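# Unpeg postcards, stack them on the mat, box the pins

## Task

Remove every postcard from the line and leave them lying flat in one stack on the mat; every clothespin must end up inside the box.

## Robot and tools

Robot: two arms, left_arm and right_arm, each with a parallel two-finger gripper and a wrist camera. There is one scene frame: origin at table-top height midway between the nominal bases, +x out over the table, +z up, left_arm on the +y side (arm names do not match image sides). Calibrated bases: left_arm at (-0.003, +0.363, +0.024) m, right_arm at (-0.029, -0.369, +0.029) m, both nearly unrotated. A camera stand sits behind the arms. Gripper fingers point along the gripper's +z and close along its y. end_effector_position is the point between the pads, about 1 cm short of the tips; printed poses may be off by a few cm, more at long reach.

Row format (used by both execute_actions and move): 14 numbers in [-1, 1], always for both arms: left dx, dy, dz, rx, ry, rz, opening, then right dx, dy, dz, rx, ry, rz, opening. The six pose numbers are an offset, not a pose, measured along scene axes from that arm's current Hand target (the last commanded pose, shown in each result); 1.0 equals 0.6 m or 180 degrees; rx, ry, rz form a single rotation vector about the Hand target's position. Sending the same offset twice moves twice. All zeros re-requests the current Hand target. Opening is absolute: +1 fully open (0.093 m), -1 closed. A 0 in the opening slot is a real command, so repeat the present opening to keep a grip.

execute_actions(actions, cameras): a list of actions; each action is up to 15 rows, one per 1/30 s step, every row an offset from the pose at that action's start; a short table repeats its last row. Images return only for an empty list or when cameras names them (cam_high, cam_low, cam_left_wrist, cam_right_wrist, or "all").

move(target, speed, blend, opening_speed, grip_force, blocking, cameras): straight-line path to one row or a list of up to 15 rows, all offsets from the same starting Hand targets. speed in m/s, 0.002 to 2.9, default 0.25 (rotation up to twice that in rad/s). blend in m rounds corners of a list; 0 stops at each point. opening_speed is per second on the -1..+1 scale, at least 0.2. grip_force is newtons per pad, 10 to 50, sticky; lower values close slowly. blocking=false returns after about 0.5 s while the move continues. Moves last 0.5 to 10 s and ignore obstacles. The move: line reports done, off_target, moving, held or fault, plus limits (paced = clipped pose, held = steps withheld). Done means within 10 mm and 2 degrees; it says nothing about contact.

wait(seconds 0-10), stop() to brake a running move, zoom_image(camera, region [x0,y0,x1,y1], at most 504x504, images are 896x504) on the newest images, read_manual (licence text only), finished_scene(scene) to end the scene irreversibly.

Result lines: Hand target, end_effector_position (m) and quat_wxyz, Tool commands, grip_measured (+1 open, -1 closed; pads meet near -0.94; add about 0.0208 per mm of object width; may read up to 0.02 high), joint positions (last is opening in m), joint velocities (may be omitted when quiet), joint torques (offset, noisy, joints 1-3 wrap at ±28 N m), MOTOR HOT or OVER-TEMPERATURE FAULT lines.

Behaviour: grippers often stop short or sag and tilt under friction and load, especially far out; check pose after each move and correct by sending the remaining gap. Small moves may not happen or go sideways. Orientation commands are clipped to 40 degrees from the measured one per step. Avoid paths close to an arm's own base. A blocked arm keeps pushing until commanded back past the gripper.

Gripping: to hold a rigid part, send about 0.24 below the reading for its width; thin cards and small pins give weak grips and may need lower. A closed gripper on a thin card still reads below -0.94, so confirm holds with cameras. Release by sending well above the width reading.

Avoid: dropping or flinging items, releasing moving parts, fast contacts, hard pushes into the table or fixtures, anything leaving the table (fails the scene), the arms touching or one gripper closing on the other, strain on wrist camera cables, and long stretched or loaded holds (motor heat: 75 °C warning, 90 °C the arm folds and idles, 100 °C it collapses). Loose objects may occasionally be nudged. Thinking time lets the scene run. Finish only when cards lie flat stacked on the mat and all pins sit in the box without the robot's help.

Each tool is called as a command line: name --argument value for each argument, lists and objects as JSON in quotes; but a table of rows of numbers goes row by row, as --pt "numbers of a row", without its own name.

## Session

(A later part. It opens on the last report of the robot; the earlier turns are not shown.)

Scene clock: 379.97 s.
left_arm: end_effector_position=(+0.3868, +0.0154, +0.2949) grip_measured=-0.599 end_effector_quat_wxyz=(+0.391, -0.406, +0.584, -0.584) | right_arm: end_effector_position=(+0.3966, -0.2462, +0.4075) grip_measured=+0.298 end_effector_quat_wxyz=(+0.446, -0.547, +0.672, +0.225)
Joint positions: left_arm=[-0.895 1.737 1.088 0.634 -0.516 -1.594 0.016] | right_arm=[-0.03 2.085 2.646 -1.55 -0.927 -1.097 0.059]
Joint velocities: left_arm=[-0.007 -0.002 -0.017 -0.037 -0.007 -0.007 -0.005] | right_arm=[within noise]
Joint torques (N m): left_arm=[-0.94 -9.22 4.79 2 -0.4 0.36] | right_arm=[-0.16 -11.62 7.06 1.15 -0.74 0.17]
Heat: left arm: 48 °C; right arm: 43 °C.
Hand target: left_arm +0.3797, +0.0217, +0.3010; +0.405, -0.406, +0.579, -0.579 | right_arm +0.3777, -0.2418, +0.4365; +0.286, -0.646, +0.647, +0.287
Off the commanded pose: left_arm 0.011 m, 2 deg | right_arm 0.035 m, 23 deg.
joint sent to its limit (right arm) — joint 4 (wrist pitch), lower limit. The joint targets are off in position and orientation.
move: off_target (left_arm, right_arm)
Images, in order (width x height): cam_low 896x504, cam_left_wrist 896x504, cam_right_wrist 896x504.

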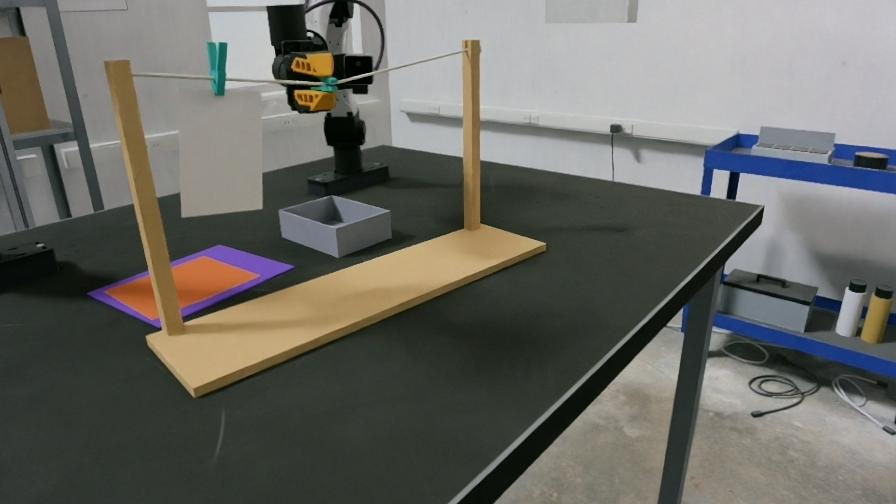

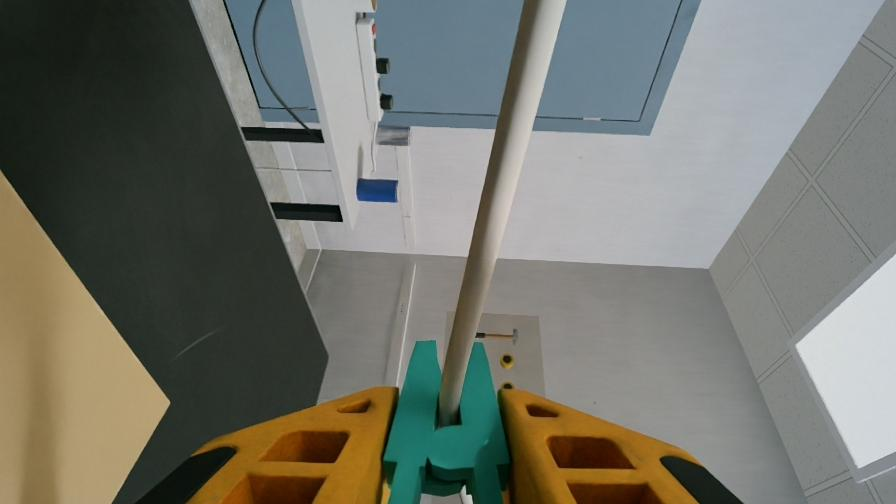

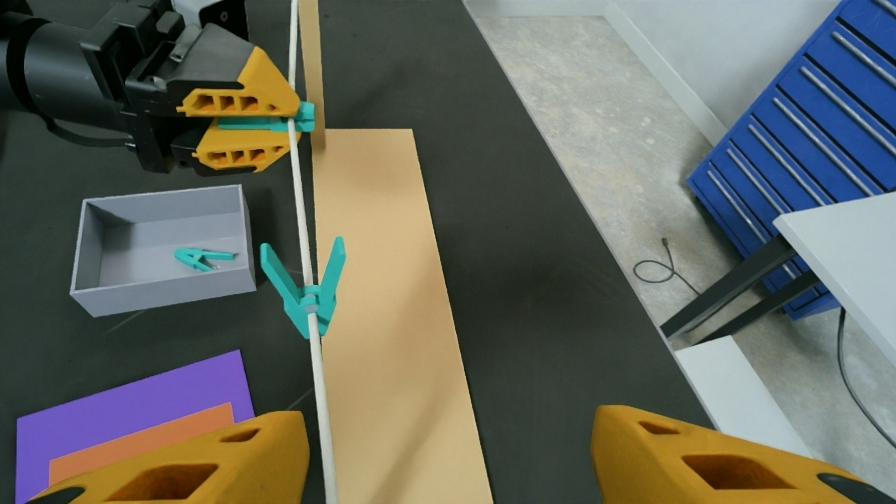

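move --pt "0 0 0.0 0 0 0 -0.7 0 0 0 0 0 0 0.3" --pt "-0.05 0.008 0.0 0 0 0 -0.7 0 0 0 0 0 0 0.3" --pt "-0.13 0.03 0.0 0 0 0 -0.7 0 0 0 0 0 0 0.3" --speed 0.1 --opening_speed 1.0 --cameras '["cam_left_wrist","cam_right_wrist","cam_low"]'

Scene clock: 383.03 s.
left_arm: end_effector_position=(+0.3022, +0.0256, +0.2956) grip_measured=-0.657 end_effector_quat_wxyz=(+0.385, -0.397, +0.590, -0.588) | right_arm: end_effector_position=(+0.3966, -0.2462, +0.4075) grip_measured=+0.298 end_effector_quat_wxyz=(+0.446, -0.547, +0.672, +0.225)
Joint positions: left_arm=[-1.074 1.519 0.86 0.644 -0.67 -1.594 0.014] | right_arm=[-0.03 2.085 2.646 -1.55 -0.927 -1.097 0.059]
Joint torques (N m): left_arm=[-0.85 -7.47 4.97 1.91 -0.56 0.35] | right_arm=[-0.18 -11.59 7.05 1.15 -0.75 0.16]
Heat: left arm: 47 °C; right arm: 43 °C.
Hand target: left_arm +0.3017, +0.0397, +0.3010; +0.405, -0.406, +0.579, -0.579 | right_arm +0.3777, -0.2418, +0.4365; +0.286, -0.646, +0.647, +0.287
Off the commanded pose: left_arm 0.015 m, 3 deg | right_arm 0.035 m, 23 deg.
joint sent to its limit (right arm) — joint 4 (wrist pitch), lower limit. The joint targets are off in position and orientation.
move: off_target (left_arm, right_arm)
Images, in order (width x height): cam_low 896x504, cam_left_wrist 896x504, cam_right_wrist 896x504.

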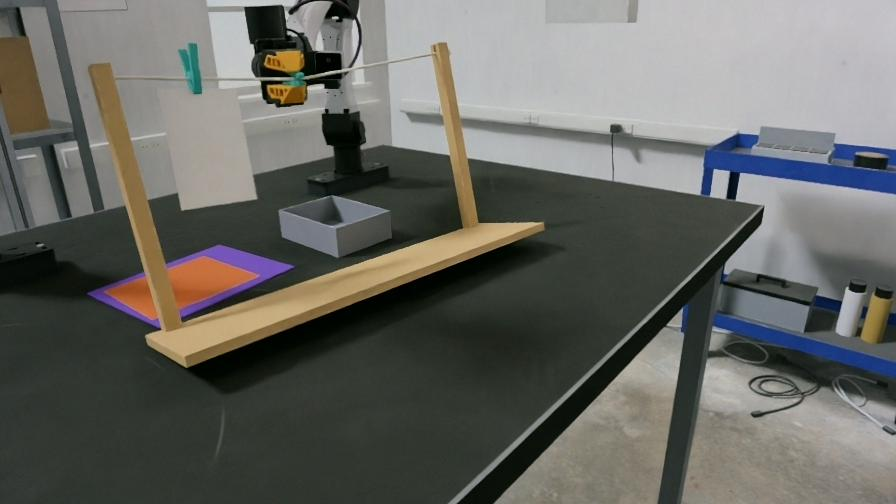

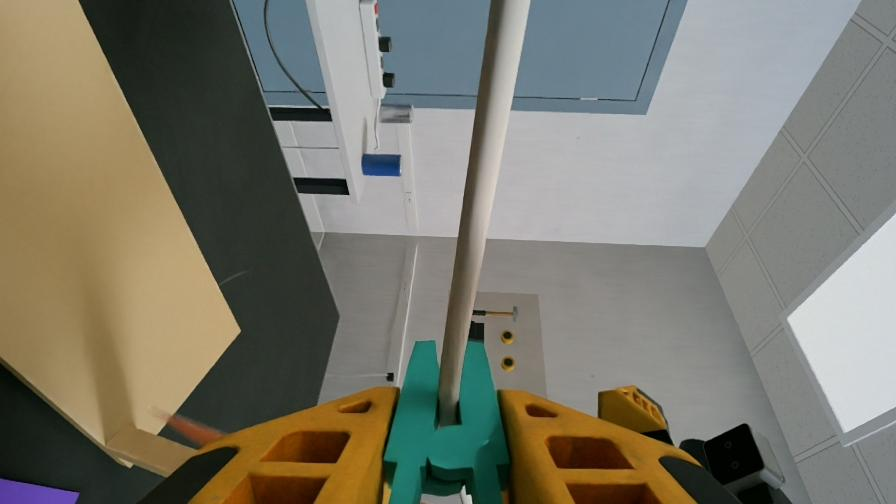

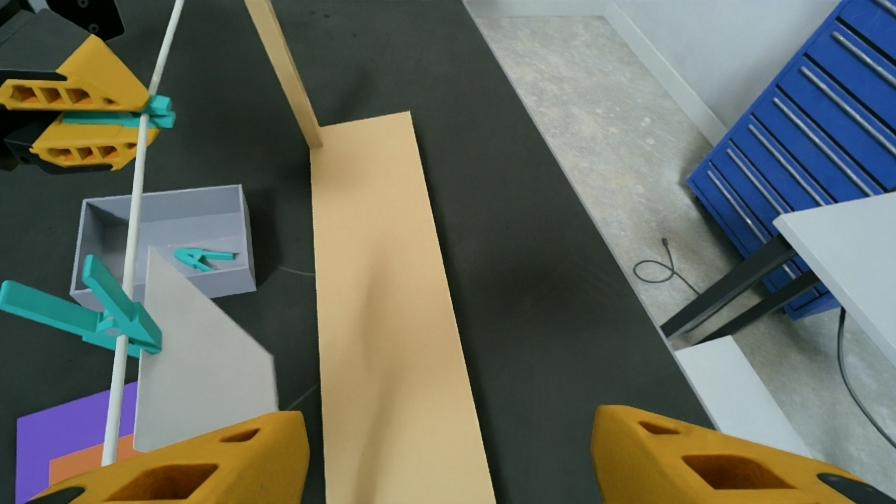

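move --target '[0.13,-0.03,0.0,0,0,0,-0.7,0,0,0,0,0,0,0.3]' --speed 0.12 --cameras '["cam_left_wrist","cam_right_wrist","cam_low"]'

Scene clock: 384.47 s.
left_arm: end_effector_position=(+0.3753, +0.0231, +0.2976) grip_measured=-0.657 end_effector_quat_wxyz=(+0.394, -0.408, +0.579, -0.585) | right_arm: end_effector_position=(+0.3966, -0.2462, +0.4075) grip_measured=+0.298 end_effector_quat_wxyz=(+0.446, -0.547, +0.672, +0.225)
Joint positions: left_arm=[-0.91 1.691 1.038 0.648 -0.541 -1.594 0.014] | right_arm=[-0.03 2.085 2.646 -1.55 -0.927 -1.097 0.059]
Joint torques (N m): left_arm=[0.2 -5.3 8.57 1.86 -0.12 0.35] | right_arm=[-0.17 -11.64 7.05 1.14 -0.75 0.15]
Heat: left arm: 48 °C; right arm: 43 °C.
Hand target: left_arm +0.3797, +0.0217, +0.3010; +0.405, -0.406, +0.579, -0.579 | right_arm +0.3777, -0.2418, +0.4365; +0.286, -0.646, +0.647, +0.287
Off the commanded pose: left_arm 0.006 m, 1 deg | right_arm 0.035 m, 23 deg.
joint sent to its limit (right arm) — joint 4 (wrist pitch), lower limit. The joint targets are off in position and orientation.
move: off_target (right_arm)
Images, in order (width x height): cam_low 896x504, cam_left_wrist 896x504, cam_right_wrist 896x504.

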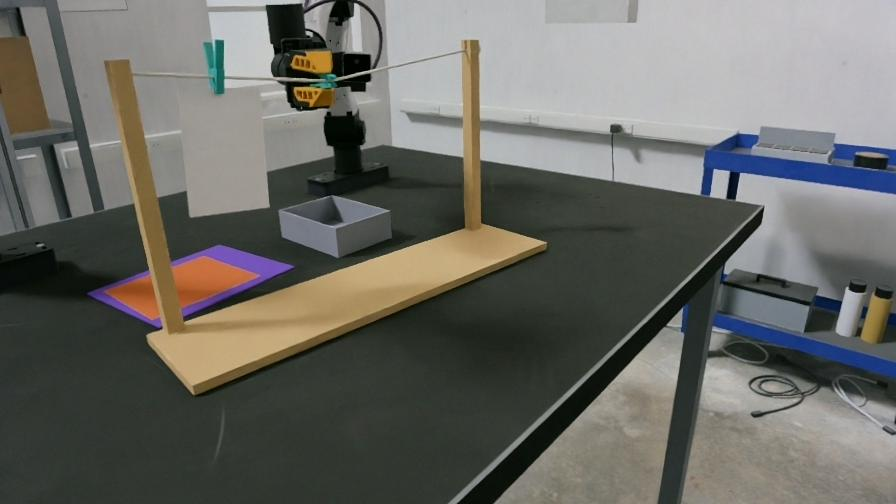

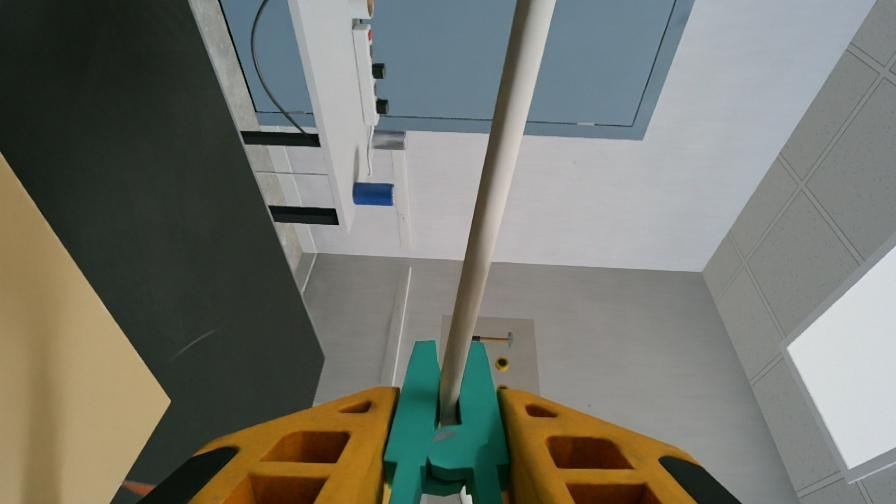

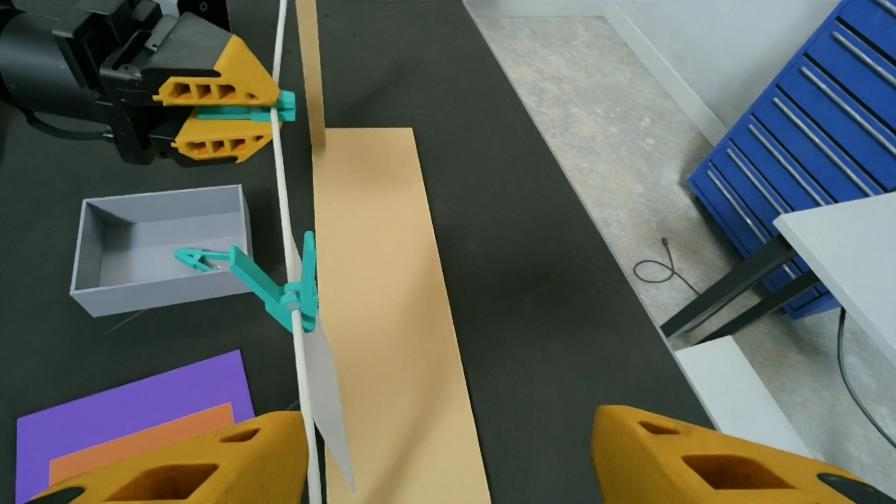

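move --pt "0.0 0.0 0.0 0 0 0 -0.17 0 0 0 0 0 0 0.3" --pt "-0.05 0.018 0.0 0 0 0 -0.17 0 0 0 0 0 0 0.3" --speed 0.05 --opening_speed 1.0 --cameras '["cam_left_wrist","cam_right_wrist","cam_low"]'

zoom_image --camera "cam_low" --region '[220, 20, 440, 180]'

Scene clock: 387.37 s.
left_arm: end_effector_position=(+0.3527, +0.0222, +0.2892) grip_measured=-0.173 end_effector_quat_wxyz=(+0.390, -0.404, +0.590, -0.580) | right_arm: end_effector_position=(+0.3966, -0.2462, +0.4075) grip_measured=+0.298 end_effector_quat_wxyz=(+0.446, -0.547, +0.672, +0.225)
Joint positions: left_arm=[-0.958 1.647 0.972 0.648 -0.574 -1.594 0.037] | right_arm=[-0.03 2.085 2.646 -1.55 -0.927 -1.097 0.059]
Joint torques (N m): left_arm=[-0.88 -8.99 5.46 1.93 -0.33 0.35] | right_arm=[-0.17 -11.58 7.02 1.15 -0.75 0.16]
Heat: left arm: 48 °C; right arm: 43 °C.
Hand target: left_arm +0.3497, +0.0325, +0.3010; +0.405, -0.406, +0.579, -0.579 | right_arm +0.3777, -0.2418, +0.4365; +0.286, -0.646, +0.647, +0.287
Off the commanded pose: left_arm 0.016 m, 2 deg | right_arm 0.035 m, 23 deg.
joint sent to its limit (right arm) — joint 4 (wrist pitch), lower limit. The joint targets are off in position and orientation.
move: off_target (left_arm, right_arm)
Images, in order (width x height): cam_low 896x504, cam_left_wrist 896x504, cam_right_wrist 896x504.

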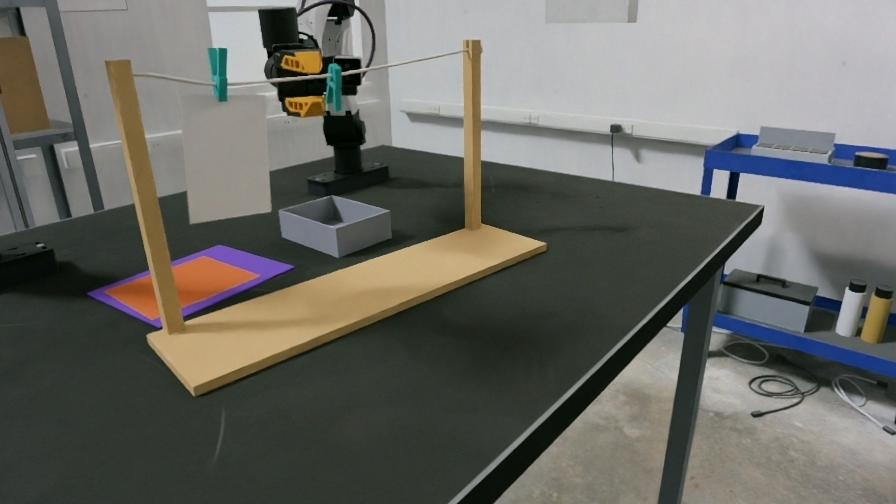

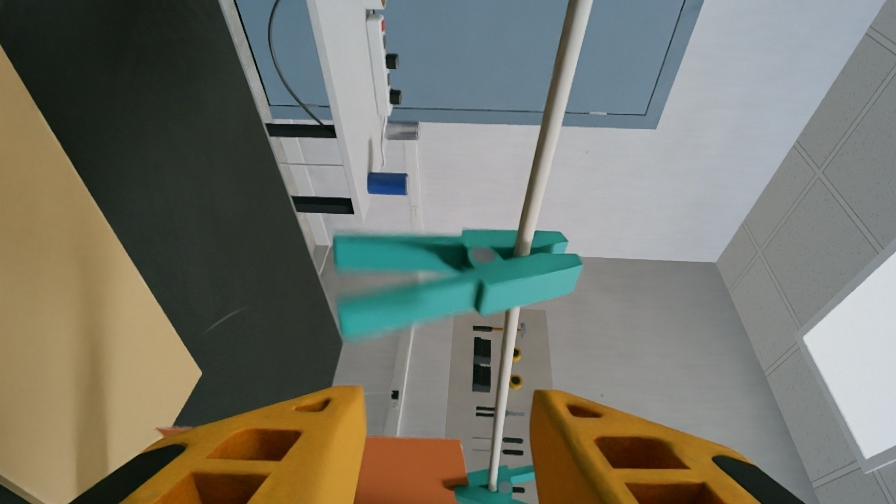

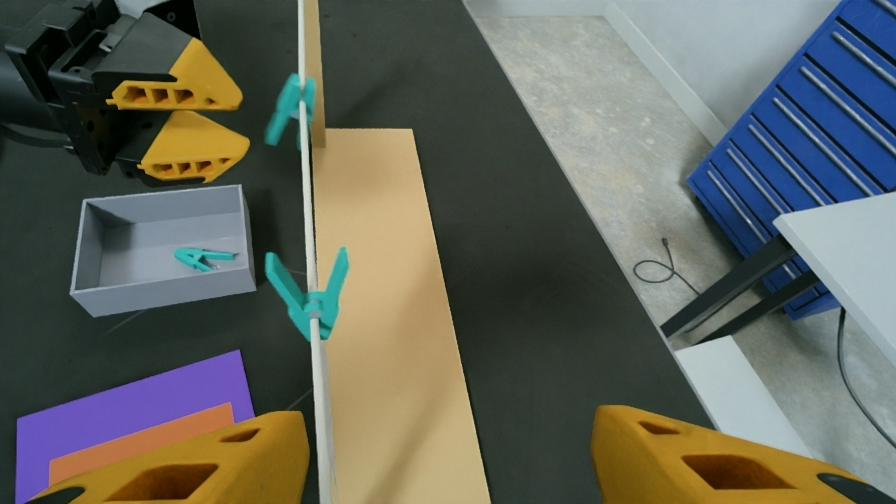

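Scaled by 2.291 from the camera's 896x504 image, which has a finer 1280x720 frame.

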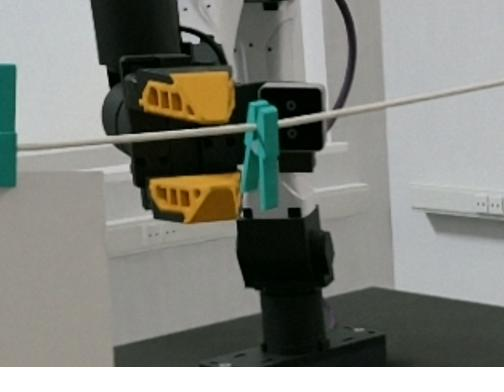

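move --target '[-0.01,0.005,0.0,0,0,0,0.5,0,0,0,0,0,0,0.3]' --speed 0.1

move --target '[0.09,-0.035,0.0,0,0,0,0.5,0,0,0,0,0,0,0.3]' --speed 0.08 --cameras '["cam_left_wrist"]'

Scene clock: 388.73 s.
left_arm: end_effector_position=(+0.3494, +0.0278, +0.2889) grip_measured=+0.497 end_effector_quat_wxyz=(+0.393, -0.407, +0.589, -0.578) | right_arm: end_effector_position=(+0.3966, -0.2462, +0.4075) grip_measured=+0.298 end_effector_quat_wxyz=(+0.446, -0.547, +0.672, +0.225)
Joint positions: left_arm=[-0.959 1.625 0.949 0.648 -0.584 -1.594 0.069] | right_arm=[-0.03 2.085 2.646 -1.55 -0.927 -1.097 0.059]
Joint torques (N m): left_arm=[-0.96 -8.91 5.45 1.95 -0.33 0.34] | right_arm=[-0.17 -11.62 7.08 1.14 -0.74 0.17]
Heat: left arm: 48 °C; right arm: 43 °C.
Hand target: left_arm +0.3437, +0.0355, +0.3010; +0.405, -0.406, +0.579, -0.579 | right_arm +0.3777, -0.2418, +0.4365; +0.286, -0.646, +0.647, +0.287
Off the commanded pose: left_arm 0.015 m, 2 deg | right_arm 0.035 m, 23 deg.
joint sent to its limit (right arm) — joint 4 (wrist pitch), lower limit. The joint targets are off in position and orientation.
move: off_target (left_arm, right_arm)

Scene clock: 390.17 s.
left_arm: end_effector_position=(+0.3934, +0.0195, +0.2852) grip_measured=+0.497 end_effector_quat_wxyz=(+0.397, -0.412, +0.584, -0.575) | right_arm: end_effector_position=(+0.3966, -0.2462, +0.4075) grip_measured=+0.298 end_effector_quat_wxyz=(+0.446, -0.547, +0.672, +0.225)
Joint positions: left_arm=[-0.883 1.759 1.084 0.648 -0.525 -1.594 0.069] | right_arm=[-0.03 2.085 2.646 -1.55 -0.927 -1.097 0.059]
Joint torques (N m): left_arm=[0.03 -6.28 10.48 1.8 -0.04 0.36] | right_arm=[-0.16 -11.59 7.04 1.15 -0.74 0.17]
Heat: left arm: 48 °C; right arm: 43 °C.
Hand target: left_arm +0.3977, +0.0145, +0.3010; +0.405, -0.406, +0.579, -0.579 | right_arm +0.3777, -0.2418, +0.4365; +0.286, -0.646, +0.647, +0.287
Off the commanded pose: left_arm 0.017 m, 1 deg | right_arm 0.035 m, 23 deg.
joint sent to its limit (right arm) — joint 4 (wrist pitch), lower limit. The joint targets are off in position and orientation.
move: off_target (left_arm, right_arm)
Images, in order (width x height): cam_left_wrist 896x504.

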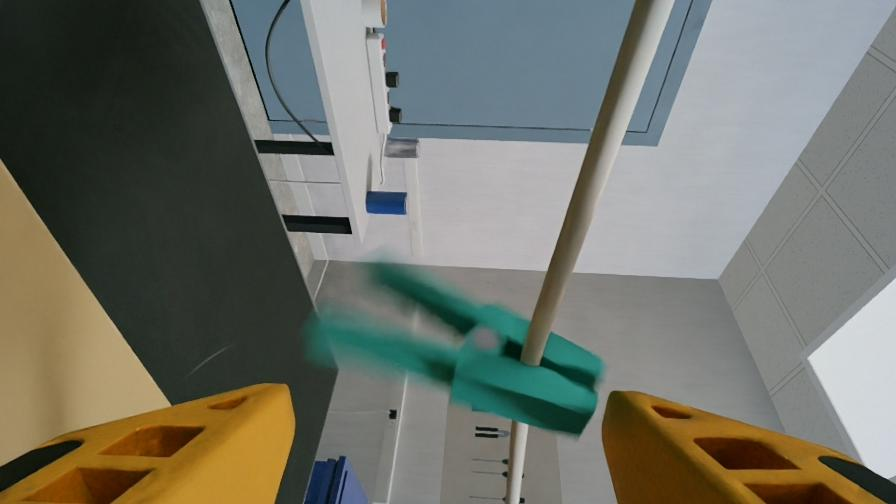

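move --target '[-0.07,0.027,-0.012,0,0,0,0.5,0,0,0,0,0,0,0.3]' --speed 0.1

wait --seconds 1.5

move --target '[0.085,-0.033,0.0,0,0,0,0.5,0,0,0,0,0,0,0.3]' --speed 0.08 --cameras '["cam_left_wrist"]'

Scene clock: 391.47 s.
left_arm: end_effector_position=(+0.3574, +0.0191, +0.2748) grip_measured=+0.497 end_effector_quat_wxyz=(+0.388, -0.403, +0.601, -0.570) | right_arm: end_effector_position=(+0.3966, -0.2462, +0.4075) grip_measured=+0.298 end_effector_quat_wxyz=(+0.446, -0.547, +0.672, +0.225)
Joint positions: left_arm=[-0.95 1.679 0.973 0.648 -0.562 -1.594 0.069] | right_arm=[-0.03 2.085 2.646 -1.55 -0.927 -1.097 0.059]
Joint torques (N m): left_arm=[-0.68 -9.32 5.37 2.22 -0.34 0.33] | right_arm=[-0.18 -11.62 7.06 1.14 -0.75 0.14]
Heat: left arm: 48 °C; right arm: 43 °C.
Hand target: left_arm +0.3557, +0.0307, +0.2938; +0.405, -0.406, +0.579, -0.579 | right_arm +0.3777, -0.2418, +0.4365; +0.286, -0.646, +0.647, +0.287
Off the commanded pose: left_arm 0.022 m, 3 deg | right_arm 0.035 m, 23 deg.
joint sent to its limit (right arm) — joint 4 (wrist pitch), lower limit. The joint targets are off in position and orientation.
move: off_target (left_arm, right_arm)

Scene clock: 392.97 s.
left_arm: end_effector_position=(+0.3575, +0.0193, +0.2748) grip_measured=+0.497 end_effector_quat_wxyz=(+0.389, -0.404, +0.601, -0.570) | right_arm: end_effector_position=(+0.3966, -0.2462, +0.4075) grip_measured=+0.298 end_effector_quat_wxyz=(+0.446, -0.547, +0.672, +0.225)
Joint positions: left_arm=[-0.95 1.679 0.973 0.648 -0.564 -1.594 0.069] | right_arm=[-0.03 2.085 2.646 -1.55 -0.927 -1.097 0.059]
Joint torques (N m): left_arm=[-0.64 -9.32 5.33 2.22 -0.36 0.34] | right_arm=[-0.16 -11.62 7.04 1.14 -0.75 0.16]
Heat: left arm: 47 °C; right arm: 43 °C.
Hand target: left_arm +0.3557, +0.0307, +0.2938; +0.405, -0.406, +0.579, -0.579 | right_arm +0.3777, -0.2418, +0.4365; +0.286, -0.646, +0.647, +0.287
Tool commands: left_gripper/opening=+0.5 right_gripper/opening=+0.3
Off the commanded pose: left_arm 0.022 m, 3 deg | right_arm 0.035 m, 23 deg.
wait: 1.50 s; at rest by 0.17 s

Scene clock: 394.73 s.
left_arm: end_effector_position=(+0.3971, +0.0106, +0.2755) grip_measured=+0.497 end_effector_quat_wxyz=(+0.392, -0.409, +0.593, -0.572) | right_arm: end_effector_position=(+0.3966, -0.2462, +0.4075) grip_measured=+0.298 end_effector_quat_wxyz=(+0.446, -0.547, +0.672, +0.225)
Joint positions: left_arm=[-0.884 1.797 1.105 0.648 -0.512 -1.594 0.069] | right_arm=[-0.03 2.085 2.646 -1.55 -0.927 -1.097 0.059]
Joint torques (N m): left_arm=[0.23 -6.45 10.3 1.98 -0.06 0.36] | right_arm=[-0.16 -11.62 7.05 1.14 -0.76 0.17]
Heat: left arm: 48 °C; right arm: 43 °C.
Hand target: left_arm +0.4067, +0.0109, +0.2938; +0.405, -0.406, +0.579, -0.579 | right_arm +0.3777, -0.2418, +0.4365; +0.286, -0.646, +0.647, +0.287
Off the commanded pose: left_arm 0.021 m, 2 deg | right_arm 0.035 m, 23 deg.
joint sent to its limit (right arm) — joint 4 (wrist pitch), lower limit. The joint targets are off in position and orientation.
move: off_target (left_arm, right_arm)
Images, in order (width x height): cam_left_wrist 896x504.

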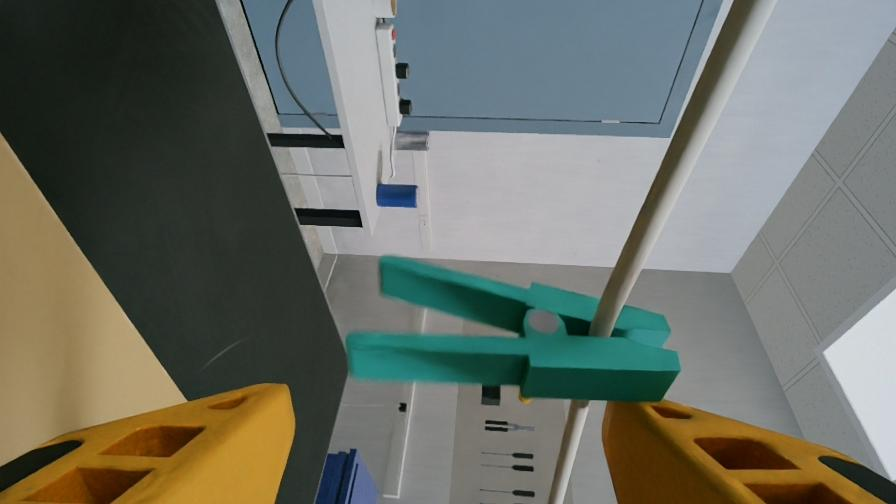

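move --target '[-0.085,0.033,0.008,0,0,0,0.5,0,0,0,0,0,0,0.3]' --speed 0.1

wait --seconds 2

move --target '[0.088,-0.034,0.0,0,0,0,0.5,0,0,0,0,0,0,0.3]' --speed 0.08 --cameras '["cam_left_wrist"]'

Scene clock: 396.20 s.
left_arm: end_effector_position=(+0.3573, +0.0192, +0.2846) grip_measured=+0.497 end_effector_quat_wxyz=(+0.389, -0.403, +0.594, -0.578) | right_arm: end_effector_position=(+0.3966, -0.2462, +0.4075) grip_measured=+0.298 end_effector_quat_wxyz=(+0.446, -0.547, +0.672, +0.225)
Joint positions: left_arm=[-0.95 1.668 0.984 0.648 -0.562 -1.594 0.069] | right_arm=[-0.03 2.085 2.646 -1.55 -0.927 -1.097 0.059]
Joint torques (N m): left_arm=[-0.69 -9.09 5.42 2.04 -0.33 0.35] | right_arm=[-0.16 -11.62 7.06 1.15 -0.74 0.16]
Heat: left arm: 48 °C; right arm: 43 °C.
Hand target: left_arm +0.3557, +0.0307, +0.2986; +0.405, -0.406, +0.579, -0.579 | right_arm +0.3777, -0.2418, +0.4365; +0.286, -0.646, +0.647, +0.287
Off the commanded pose: left_arm 0.018 m, 3 deg | right_arm 0.035 m, 23 deg.
joint sent to its limit (right arm) — joint 4 (wrist pitch), lower limit. The joint targets are off in position and orientation.
move: off_target (left_arm, right_arm)

Scene clock: 398.20 s.
left_arm: end_effector_position=(+0.3574, +0.0195, +0.2846) grip_measured=+0.497 end_effector_quat_wxyz=(+0.389, -0.404, +0.594, -0.577) | right_arm: end_effector_position=(+0.3966, -0.2462, +0.4075) grip_measured=+0.298 end_effector_quat_wxyz=(+0.446, -0.547, +0.672, +0.225)
Joint positions: left_arm=[-0.95 1.668 0.984 0.648 -0.564 -1.594 0.069] | right_arm=[-0.03 2.085 2.646 -1.55 -0.927 -1.097 0.059]
Joint torques (N m): left_arm=[-0.66 -9.09 5.49 2.04 -0.33 0.34] | right_arm=[-0.18 -11.63 7.02 1.15 -0.74 0.16]
Heat: left arm: 47 °C; right arm: 43 °C.
Hand target: left_arm +0.3557, +0.0307, +0.2986; +0.405, -0.406, +0.579, -0.579 | right_arm +0.3777, -0.2418, +0.4365; +0.286, -0.646, +0.647, +0.287
Tool commands: left_gripper/opening=+0.5 right_gripper/opening=+0.3
Off the commanded pose: left_arm 0.018 m, 3 deg | right_arm 0.035 m, 23 deg.
wait: 2.00 s; at rest by 0.17 s

Scene clock: 399.80 s.
left_arm: end_effector_position=(+0.4038, +0.0149, +0.2837) grip_measured=+0.497 end_effector_quat_wxyz=(+0.397, -0.412, +0.584, -0.576) | right_arm: end_effector_position=(+0.3966, -0.2462, +0.4075) grip_measured=+0.298 end_effector_quat_wxyz=(+0.446, -0.547, +0.672, +0.225)
Joint positions: left_arm=[-0.869 1.797 1.124 0.648 -0.51 -1.594 0.069] | right_arm=[-0.03 2.085 2.646 -1.55 -0.927 -1.097 0.059]
Joint torques (N m): left_arm=[0.1 -6.56 10.44 1.79 -0.03 0.36] | right_arm=[-0.16 -11.58 7.04 1.14 -0.75 0.16]
Heat: left arm: 48 °C; right arm: 43 °C.
Hand target: left_arm +0.4085, +0.0103, +0.2986; +0.405, -0.406, +0.579, -0.579 | right_arm +0.3777, -0.2418, +0.4365; +0.286, -0.646, +0.647, +0.287
Off the commanded pose: left_arm 0.016 m, 1 deg | right_arm 0.035 m, 23 deg.
joint sent to its limit (right arm) — joint 4 (wrist pitch), lower limit. The joint targets are off in position and orientation.
move: off_target (left_arm, right_arm)
Images, in order (width x height): cam_left_wrist 896x504.

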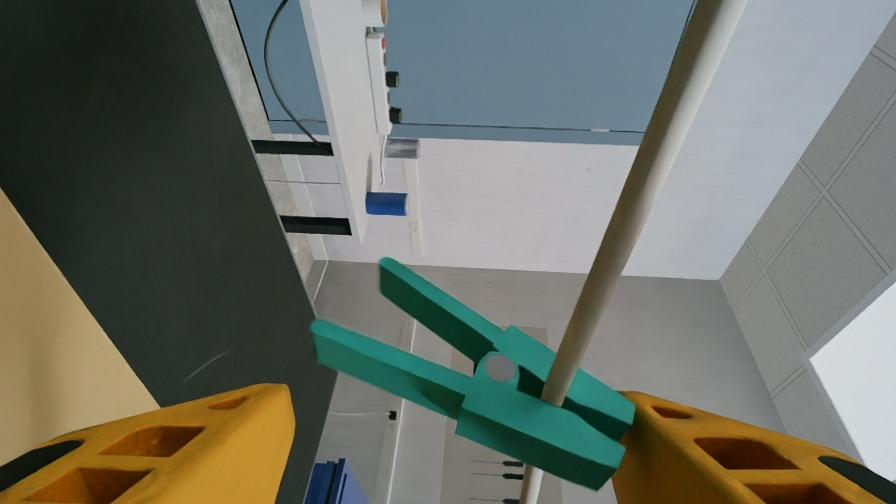

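move --target '[-0.088,0.034,-0.005,0,0,0,0.5,0,0,0,0,0,0,0.3]' --speed 0.1 --cameras '["cam_left_wrist"]'

wait --seconds 2 --cameras '["cam_left_wrist","cam_low","cam_right_wrist"]'

zoom_image --camera "cam_right_wrist" --region '[200, 0, 460, 150]'

Scene clock: 401.50 s.
left_arm: end_effector_position=(+0.3579, +0.0196, +0.2776) grip_measured=+0.497 end_effector_quat_wxyz=(+0.389, -0.404, +0.599, -0.572) | right_arm: end_effector_position=(+0.3966, -0.2462, +0.4075) grip_measured=+0.298 end_effector_quat_wxyz=(+0.446, -0.547, +0.672, +0.225)
Joint positions: left_arm=[-0.949 1.676 0.976 0.648 -0.562 -1.594 0.069] | right_arm=[-0.03 2.085 2.646 -1.55 -0.927 -1.097 0.059]
Joint torques (N m): left_arm=[-0.69 -9.25 5.45 2.15 -0.36 0.34] | right_arm=[-0.17 -11.6 7.02 1.15 -0.75 0.16]
Heat: left arm: 48 °C; right arm: 43 °C.
Hand target: left_arm +0.3557, +0.0307, +0.2956; +0.405, -0.406, +0.579, -0.579 | right_arm +0.3777, -0.2418, +0.4365; +0.286, -0.646, +0.647, +0.287
Off the commanded pose: left_arm 0.021 m, 3 deg | right_arm 0.035 m, 23 deg.
joint sent to its limit (right arm) — joint 4 (wrist pitch), lower limit. The joint targets are off in position and orientation.
move: off_target (left_arm, right_arm)
Images, in order (width x height): cam_left_wrist 896x504.

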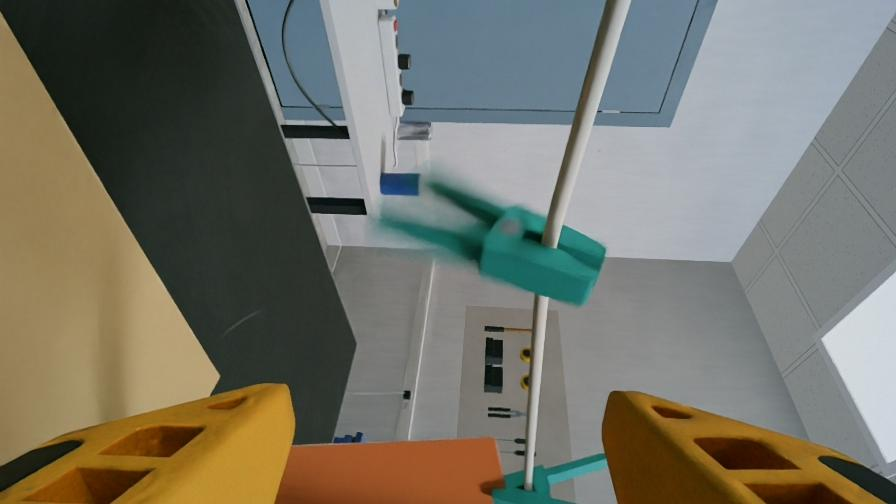

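Scene clock: 403.50 s.
left_arm: end_effector_position=(+0.3580, +0.0199, +0.2776) grip_measured=+0.497 end_effector_quat_wxyz=(+0.389, -0.404, +0.599, -0.572) | right_arm: end_effector_position=(+0.3966, -0.2462, +0.4075) grip_measured=+0.298 end_effector_quat_wxyz=(+0.446, -0.547, +0.672, +0.225)
Joint positions: left_arm=[-0.949 1.676 0.976 0.648 -0.564 -1.594 0.069] | right_arm=[-0.03 2.085 2.646 -1.55 -0.927 -1.097 0.059]
Joint torques (N m): left_arm=[-0.7 -9.26 5.39 2.14 -0.34 0.34] | right_arm=[-0.17 -11.63 7.01 1.16 -0.75 0.16]
Heat: left arm: 48 °C; right arm: 43 °C.
Hand target: left_arm +0.3557, +0.0307, +0.2956; +0.405, -0.406, +0.579, -0.579 | right_arm +0.3777, -0.2418, +0.4365; +0.286, -0.646, +0.647, +0.287
Tool commands: left_gripper/opening=+0.5 right_gripper/opening=+0.3
Off the commanded pose: left_arm 0.021 m, 3 deg | right_arm 0.035 m, 23 deg.
wait: 2.00 s; at rest by 0.17 s
Images, in order (width x height): cam_low 896x504, cam_left_wrist 896x504, cam_right_wrist 896x504.

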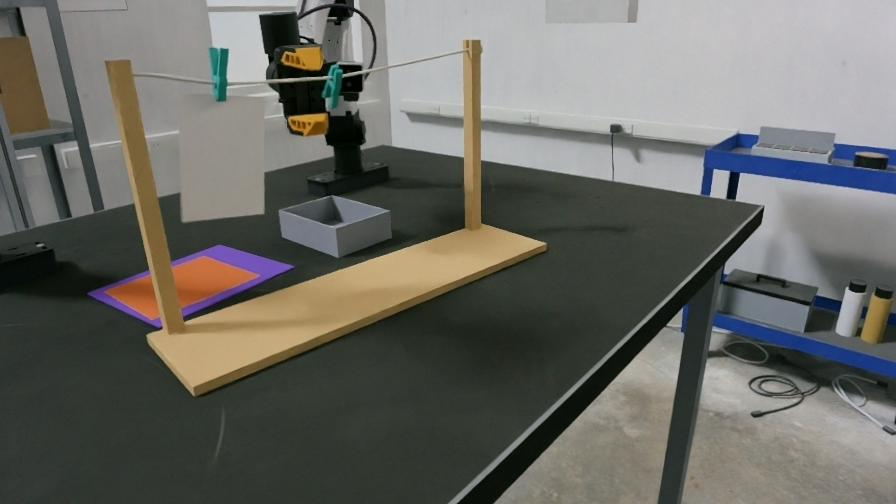

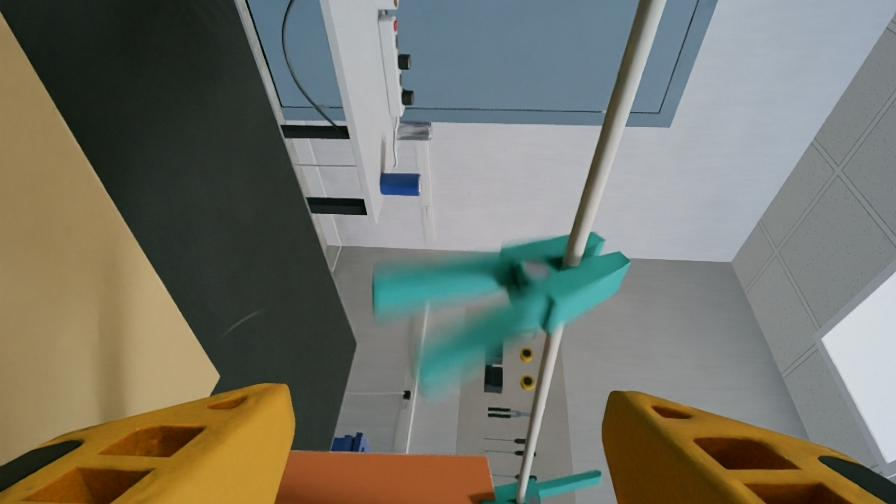

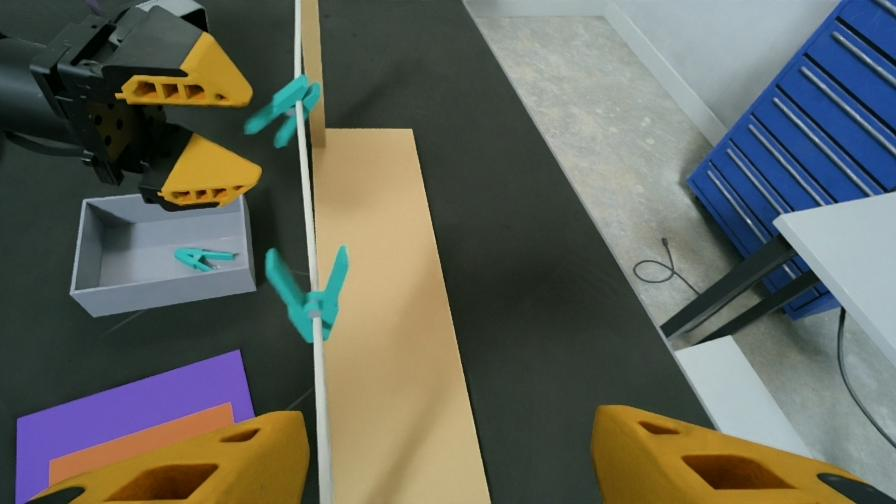

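Scaled by 1.938 from the camera's 896x504 image, which has a finer 1280x720 frame.

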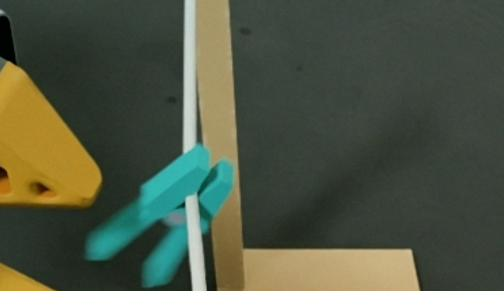

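wait --seconds 5 --cameras '["cam_left_wrist"]'

wait --seconds 0.3 --cameras '["cam_left_wrist"]'

Scene clock: 408.63 s.
left_arm: end_effector_position=(+0.3580, +0.0199, +0.2776) grip_measured=+0.497 end_effector_quat_wxyz=(+0.389, -0.404, +0.599, -0.572) | right_arm: end_effector_position=(+0.3966, -0.2462, +0.4075) grip_measured=+0.298 end_effector_quat_wxyz=(+0.446, -0.547, +0.672, +0.225)
Joint positions: left_arm=[-0.949 1.676 0.976 0.648 -0.564 -1.594 0.069] | right_arm=[-0.03 2.085 2.646 -1.55 -0.927 -1.097 0.059]
Joint torques (N m): left_arm=[-0.7 -9.24 5.44 2.15 -0.34 0.33] | right_arm=[-0.1 -11.6 7.1 1.16 -0.75 0.16]
Heat: left arm: 47 °C; right arm: 44 °C.
Hand target: left_arm +0.3557, +0.0307, +0.2956; +0.405, -0.406, +0.579, -0.579 | right_arm +0.3777, -0.2418, +0.4365; +0.286, -0.646, +0.647, +0.287
Tool commands: left_gripper/opening=+0.5 right_gripper/opening=+0.3
Off the commanded pose: left_arm 0.021 m, 3 deg | right_arm 0.035 m, 23 deg.
wait: 5.00 s; at rest by 0.03 s
Images, in order (width x height): cam_left_wrist 896x504.

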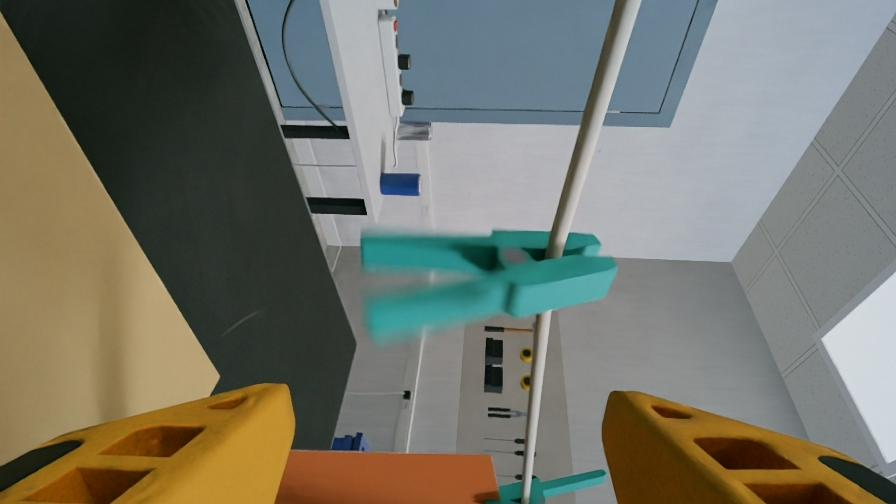

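Scene clock: 408.93 s.
left_arm: end_effector_position=(+0.3580, +0.0199, +0.2776) grip_measured=+0.497 end_effector_quat_wxyz=(+0.389, -0.404, +0.599, -0.572) | right_arm: end_effector_position=(+0.3966, -0.2462, +0.4075) grip_measured=+0.298 end_effector_quat_wxyz=(+0.446, -0.547, +0.672, +0.225)
Joint positions: left_arm=[-0.949 1.676 0.976 0.648 -0.564 -1.594 0.069] | right_arm=[-0.03 2.085 2.646 -1.55 -0.927 -1.097 0.059]
Joint torques (N m): left_arm=[-0.72 -9.26 5.48 2.15 -0.34 0.34] | right_arm=[-0.12 -11.59 7.01 1.14 -0.74 0.16]
Heat: left arm: 47 °C; right arm: 44 °C.
Hand target: left_arm +0.3557, +0.0307, +0.2956; +0.405, -0.406, +0.579, -0.579 | right_arm +0.3777, -0.2418, +0.4365; +0.286, -0.646, +0.647, +0.287
Tool commands: left_gripper/opening=+0.5 right_gripper/opening=+0.3
Off the commanded pose: left_arm 0.021 m, 3 deg | right_arm 0.035 m, 23 deg.
wait: 0.30 s; at rest by 0.17 s
Images, in order (width x height): cam_left_wrist 896x504.

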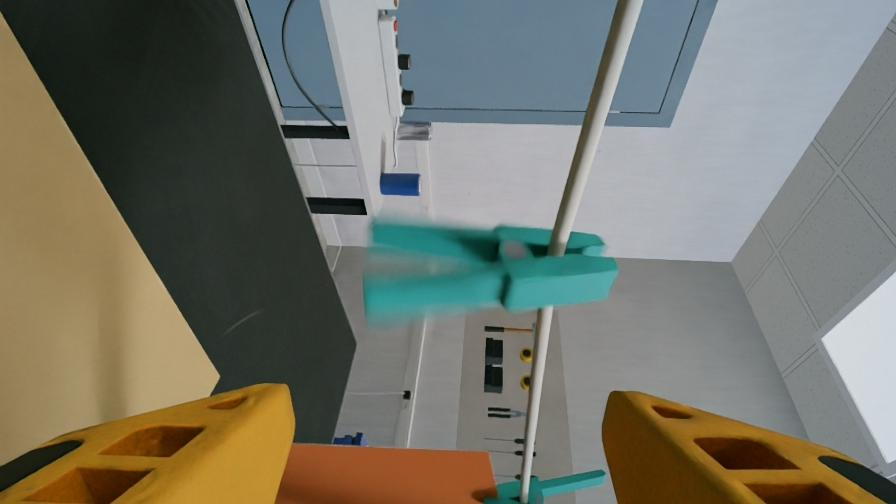

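wait --seconds 6

move --target '[0.088,-0.034,0.0,0,0,0,0.5,0,0,0,0,0,0,0.3]' --speed 0.08 --cameras '["cam_left_wrist"]'

Scene clock: 415.00 s.
left_arm: end_effector_position=(+0.3580, +0.0199, +0.2776) grip_measured=+0.497 end_effector_quat_wxyz=(+0.389, -0.404, +0.599, -0.572) | right_arm: end_effector_position=(+0.3966, -0.2462, +0.4075) grip_measured=+0.298 end_effector_quat_wxyz=(+0.446, -0.547, +0.672, +0.225)
Joint positions: left_arm=[-0.949 1.676 0.976 0.648 -0.564 -1.594 0.069] | right_arm=[-0.03 2.085 2.646 -1.55 -0.927 -1.097 0.059]
Joint torques (N m): left_arm=[-0.73 -9.25 5.44 2.14 -0.36 0.34] | right_arm=[-0.18 -11.58 7.04 1.15 -0.74 0.15]
Heat: left arm: 48 °C; right arm: 44 °C.
Hand target: left_arm +0.3557, +0.0307, +0.2956; +0.405, -0.406, +0.579, -0.579 | right_arm +0.3777, -0.2418, +0.4365; +0.286, -0.646, +0.647, +0.287
Tool commands: left_gripper/opening=+0.5 right_gripper/opening=+0.3
Off the commanded pose: left_arm 0.021 m, 3 deg | right_arm 0.035 m, 23 deg.
wait: 6.00 s; at rest by 0.10 s

Scene clock: 416.57 s.
left_arm: end_effector_position=(+0.4026, +0.0138, +0.2780) grip_measured=+0.497 end_effector_quat_wxyz=(+0.395, -0.412, +0.589, -0.572) | right_arm: end_effector_position=(+0.3966, -0.2462, +0.4075) grip_measured=+0.298 end_effector_quat_wxyz=(+0.446, -0.547, +0.672, +0.225)
Joint positions: left_arm=[-0.872 1.802 1.116 0.648 -0.51 -1.594 0.069] | right_arm=[-0.03 2.085 2.646 -1.55 -0.927 -1.097 0.059]
Joint torques (N m): left_arm=[0.18 -6.52 10.4 1.92 -0.03 0.35] | right_arm=[-0.13 -11.59 7.08 1.15 -0.74 0.15]
Heat: left arm: 47 °C; right arm: 44 °C.
Hand target: left_arm +0.4085, +0.0103, +0.2956; +0.405, -0.406, +0.579, -0.579 | right_arm +0.3777, -0.2418, +0.4365; +0.286, -0.646, +0.647, +0.287
Off the commanded pose: left_arm 0.019 m, 2 deg | right_arm 0.035 m, 23 deg.
joint sent to its limit (right arm) — joint 4 (wrist pitch), lower limit. The joint targets are off in position and orientation.
move: off_target (left_arm, right_arm)
Images, in order (width x height): cam_left_wrist 896x504.

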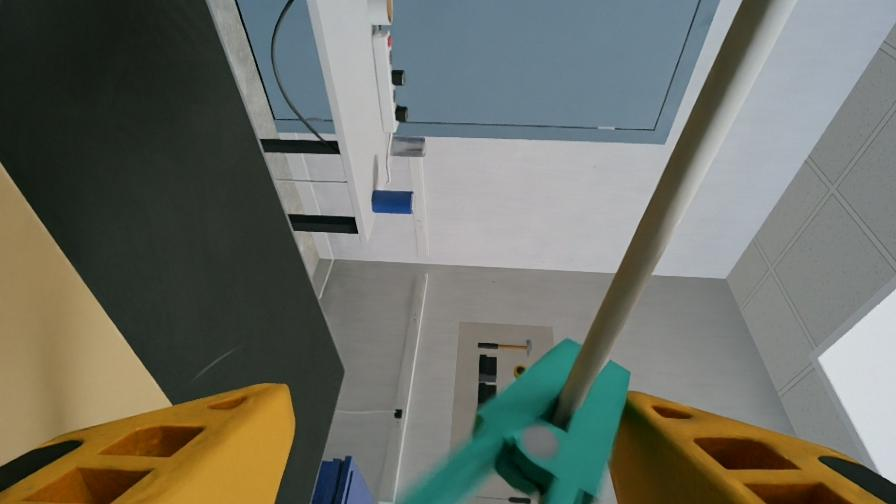

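move --target '[0.018,-0.007,-0.01,0,0,0,0.5,0,0,0,0,0,0,0.3]' --speed 0.08

move --target '[0.0,0.0,0.012,0,0,0,-0.1,0,0,0,0,0,0,0.3]' --speed 0.012 --opening_speed 1.0 --cameras '["cam_left_wrist","cam_low"]'

zoom_image --camera "cam_low" --region '[220, 20, 440, 180]'

Scene clock: 417.73 s.
left_arm: end_effector_position=(+0.4104, +0.0069, +0.2724) grip_measured=+0.497 end_effector_quat_wxyz=(+0.393, -0.410, +0.592, -0.571) | right_arm: end_effector_position=(+0.3966, -0.2462, +0.4075) grip_measured=+0.298 end_effector_quat_wxyz=(+0.446, -0.547, +0.672, +0.225)
Joint positions: left_arm=[-0.866 1.843 1.151 0.648 -0.498 -1.594 0.069] | right_arm=[-0.03 2.085 2.646 -1.55 -0.927 -1.097 0.059]
Joint torques (N m): left_arm=[0.2 -6.61 10.19 2.01 -0.04 0.36] | right_arm=[-0.13 -11.62 7.01 1.16 -0.75 0.16]
Heat: left arm: 47 °C; right arm: 44 °C.
Hand target: left_arm +0.4193, +0.0061, +0.2896; +0.405, -0.406, +0.579, -0.579 | right_arm +0.3777, -0.2418, +0.4365; +0.286, -0.646, +0.647, +0.287
Off the commanded pose: left_arm 0.019 m, 2 deg | right_arm 0.035 m, 23 deg.
joint sent to its limit (right arm) — joint 4 (wrist pitch), lower limit. The joint targets are off in position and orientation.
move: off_target (left_arm, right_arm)

Scene clock: 418.87 s.
left_arm: end_effector_position=(+0.4129, +0.0053, +0.2842) grip_measured=-0.098 end_effector_quat_wxyz=(+0.395, -0.410, +0.583, -0.580) | right_arm: end_effector_position=(+0.3966, -0.2462, +0.4075) grip_measured=+0.298 end_effector_quat_wxyz=(+0.446, -0.547, +0.672, +0.225)
Joint positions: left_arm=[-0.864 1.843 1.177 0.648 -0.498 -1.594 0.041] | right_arm=[-0.03 2.085 2.646 -1.55 -0.927 -1.097 0.059]
Joint torques (N m): left_arm=[0.24 -7.41 9.61 1.77 -0.01 0.36] | right_arm=[-0.16 -11.63 7.05 1.13 -0.74 0.14]
Heat: left arm: 47 °C; right arm: 44 °C.
Hand target: left_arm +0.4193, +0.0061, +0.2968; +0.405, -0.406, +0.579, -0.579 | right_arm +0.3777, -0.2418, +0.4365; +0.286, -0.646, +0.647, +0.287
Off the commanded pose: left_arm 0.014 m, 1 deg | right_arm 0.035 m, 23 deg.
joint sent to its limit (right arm) — joint 4 (wrist pitch), lower limit. The joint targets are off in position and orientation.
move: off_target (left_arm, right_arm)
Images, in order (width x height): cam_low 896x504, cam_left_wrist 896x504.

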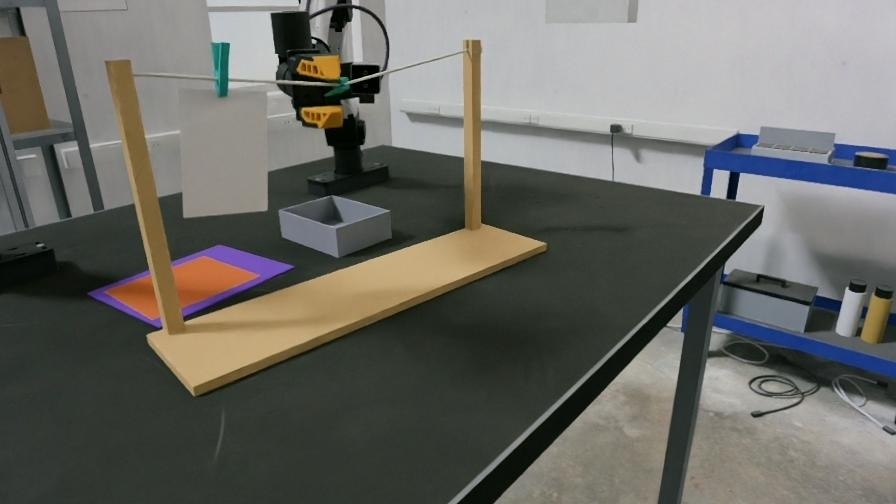

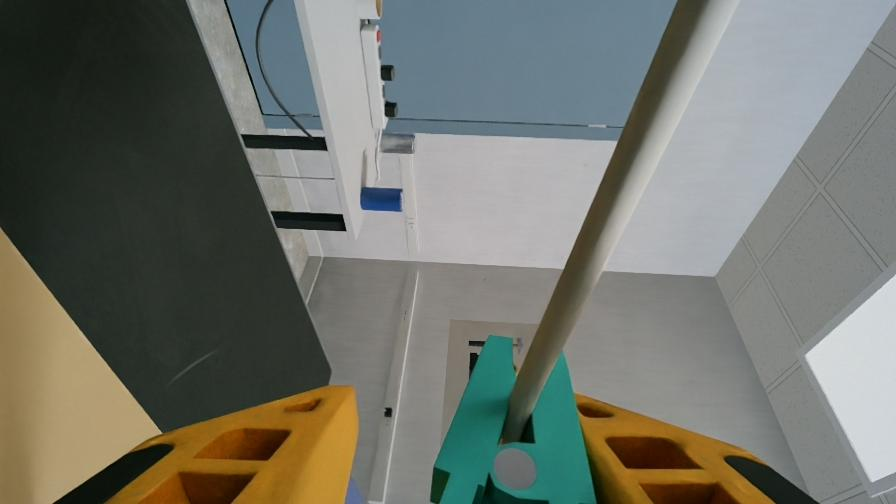

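Scaled by 2.291 from the camera's 896x504 image, which has a finer 1280x720 frame.

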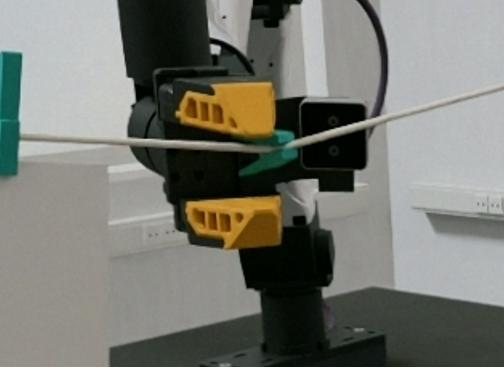

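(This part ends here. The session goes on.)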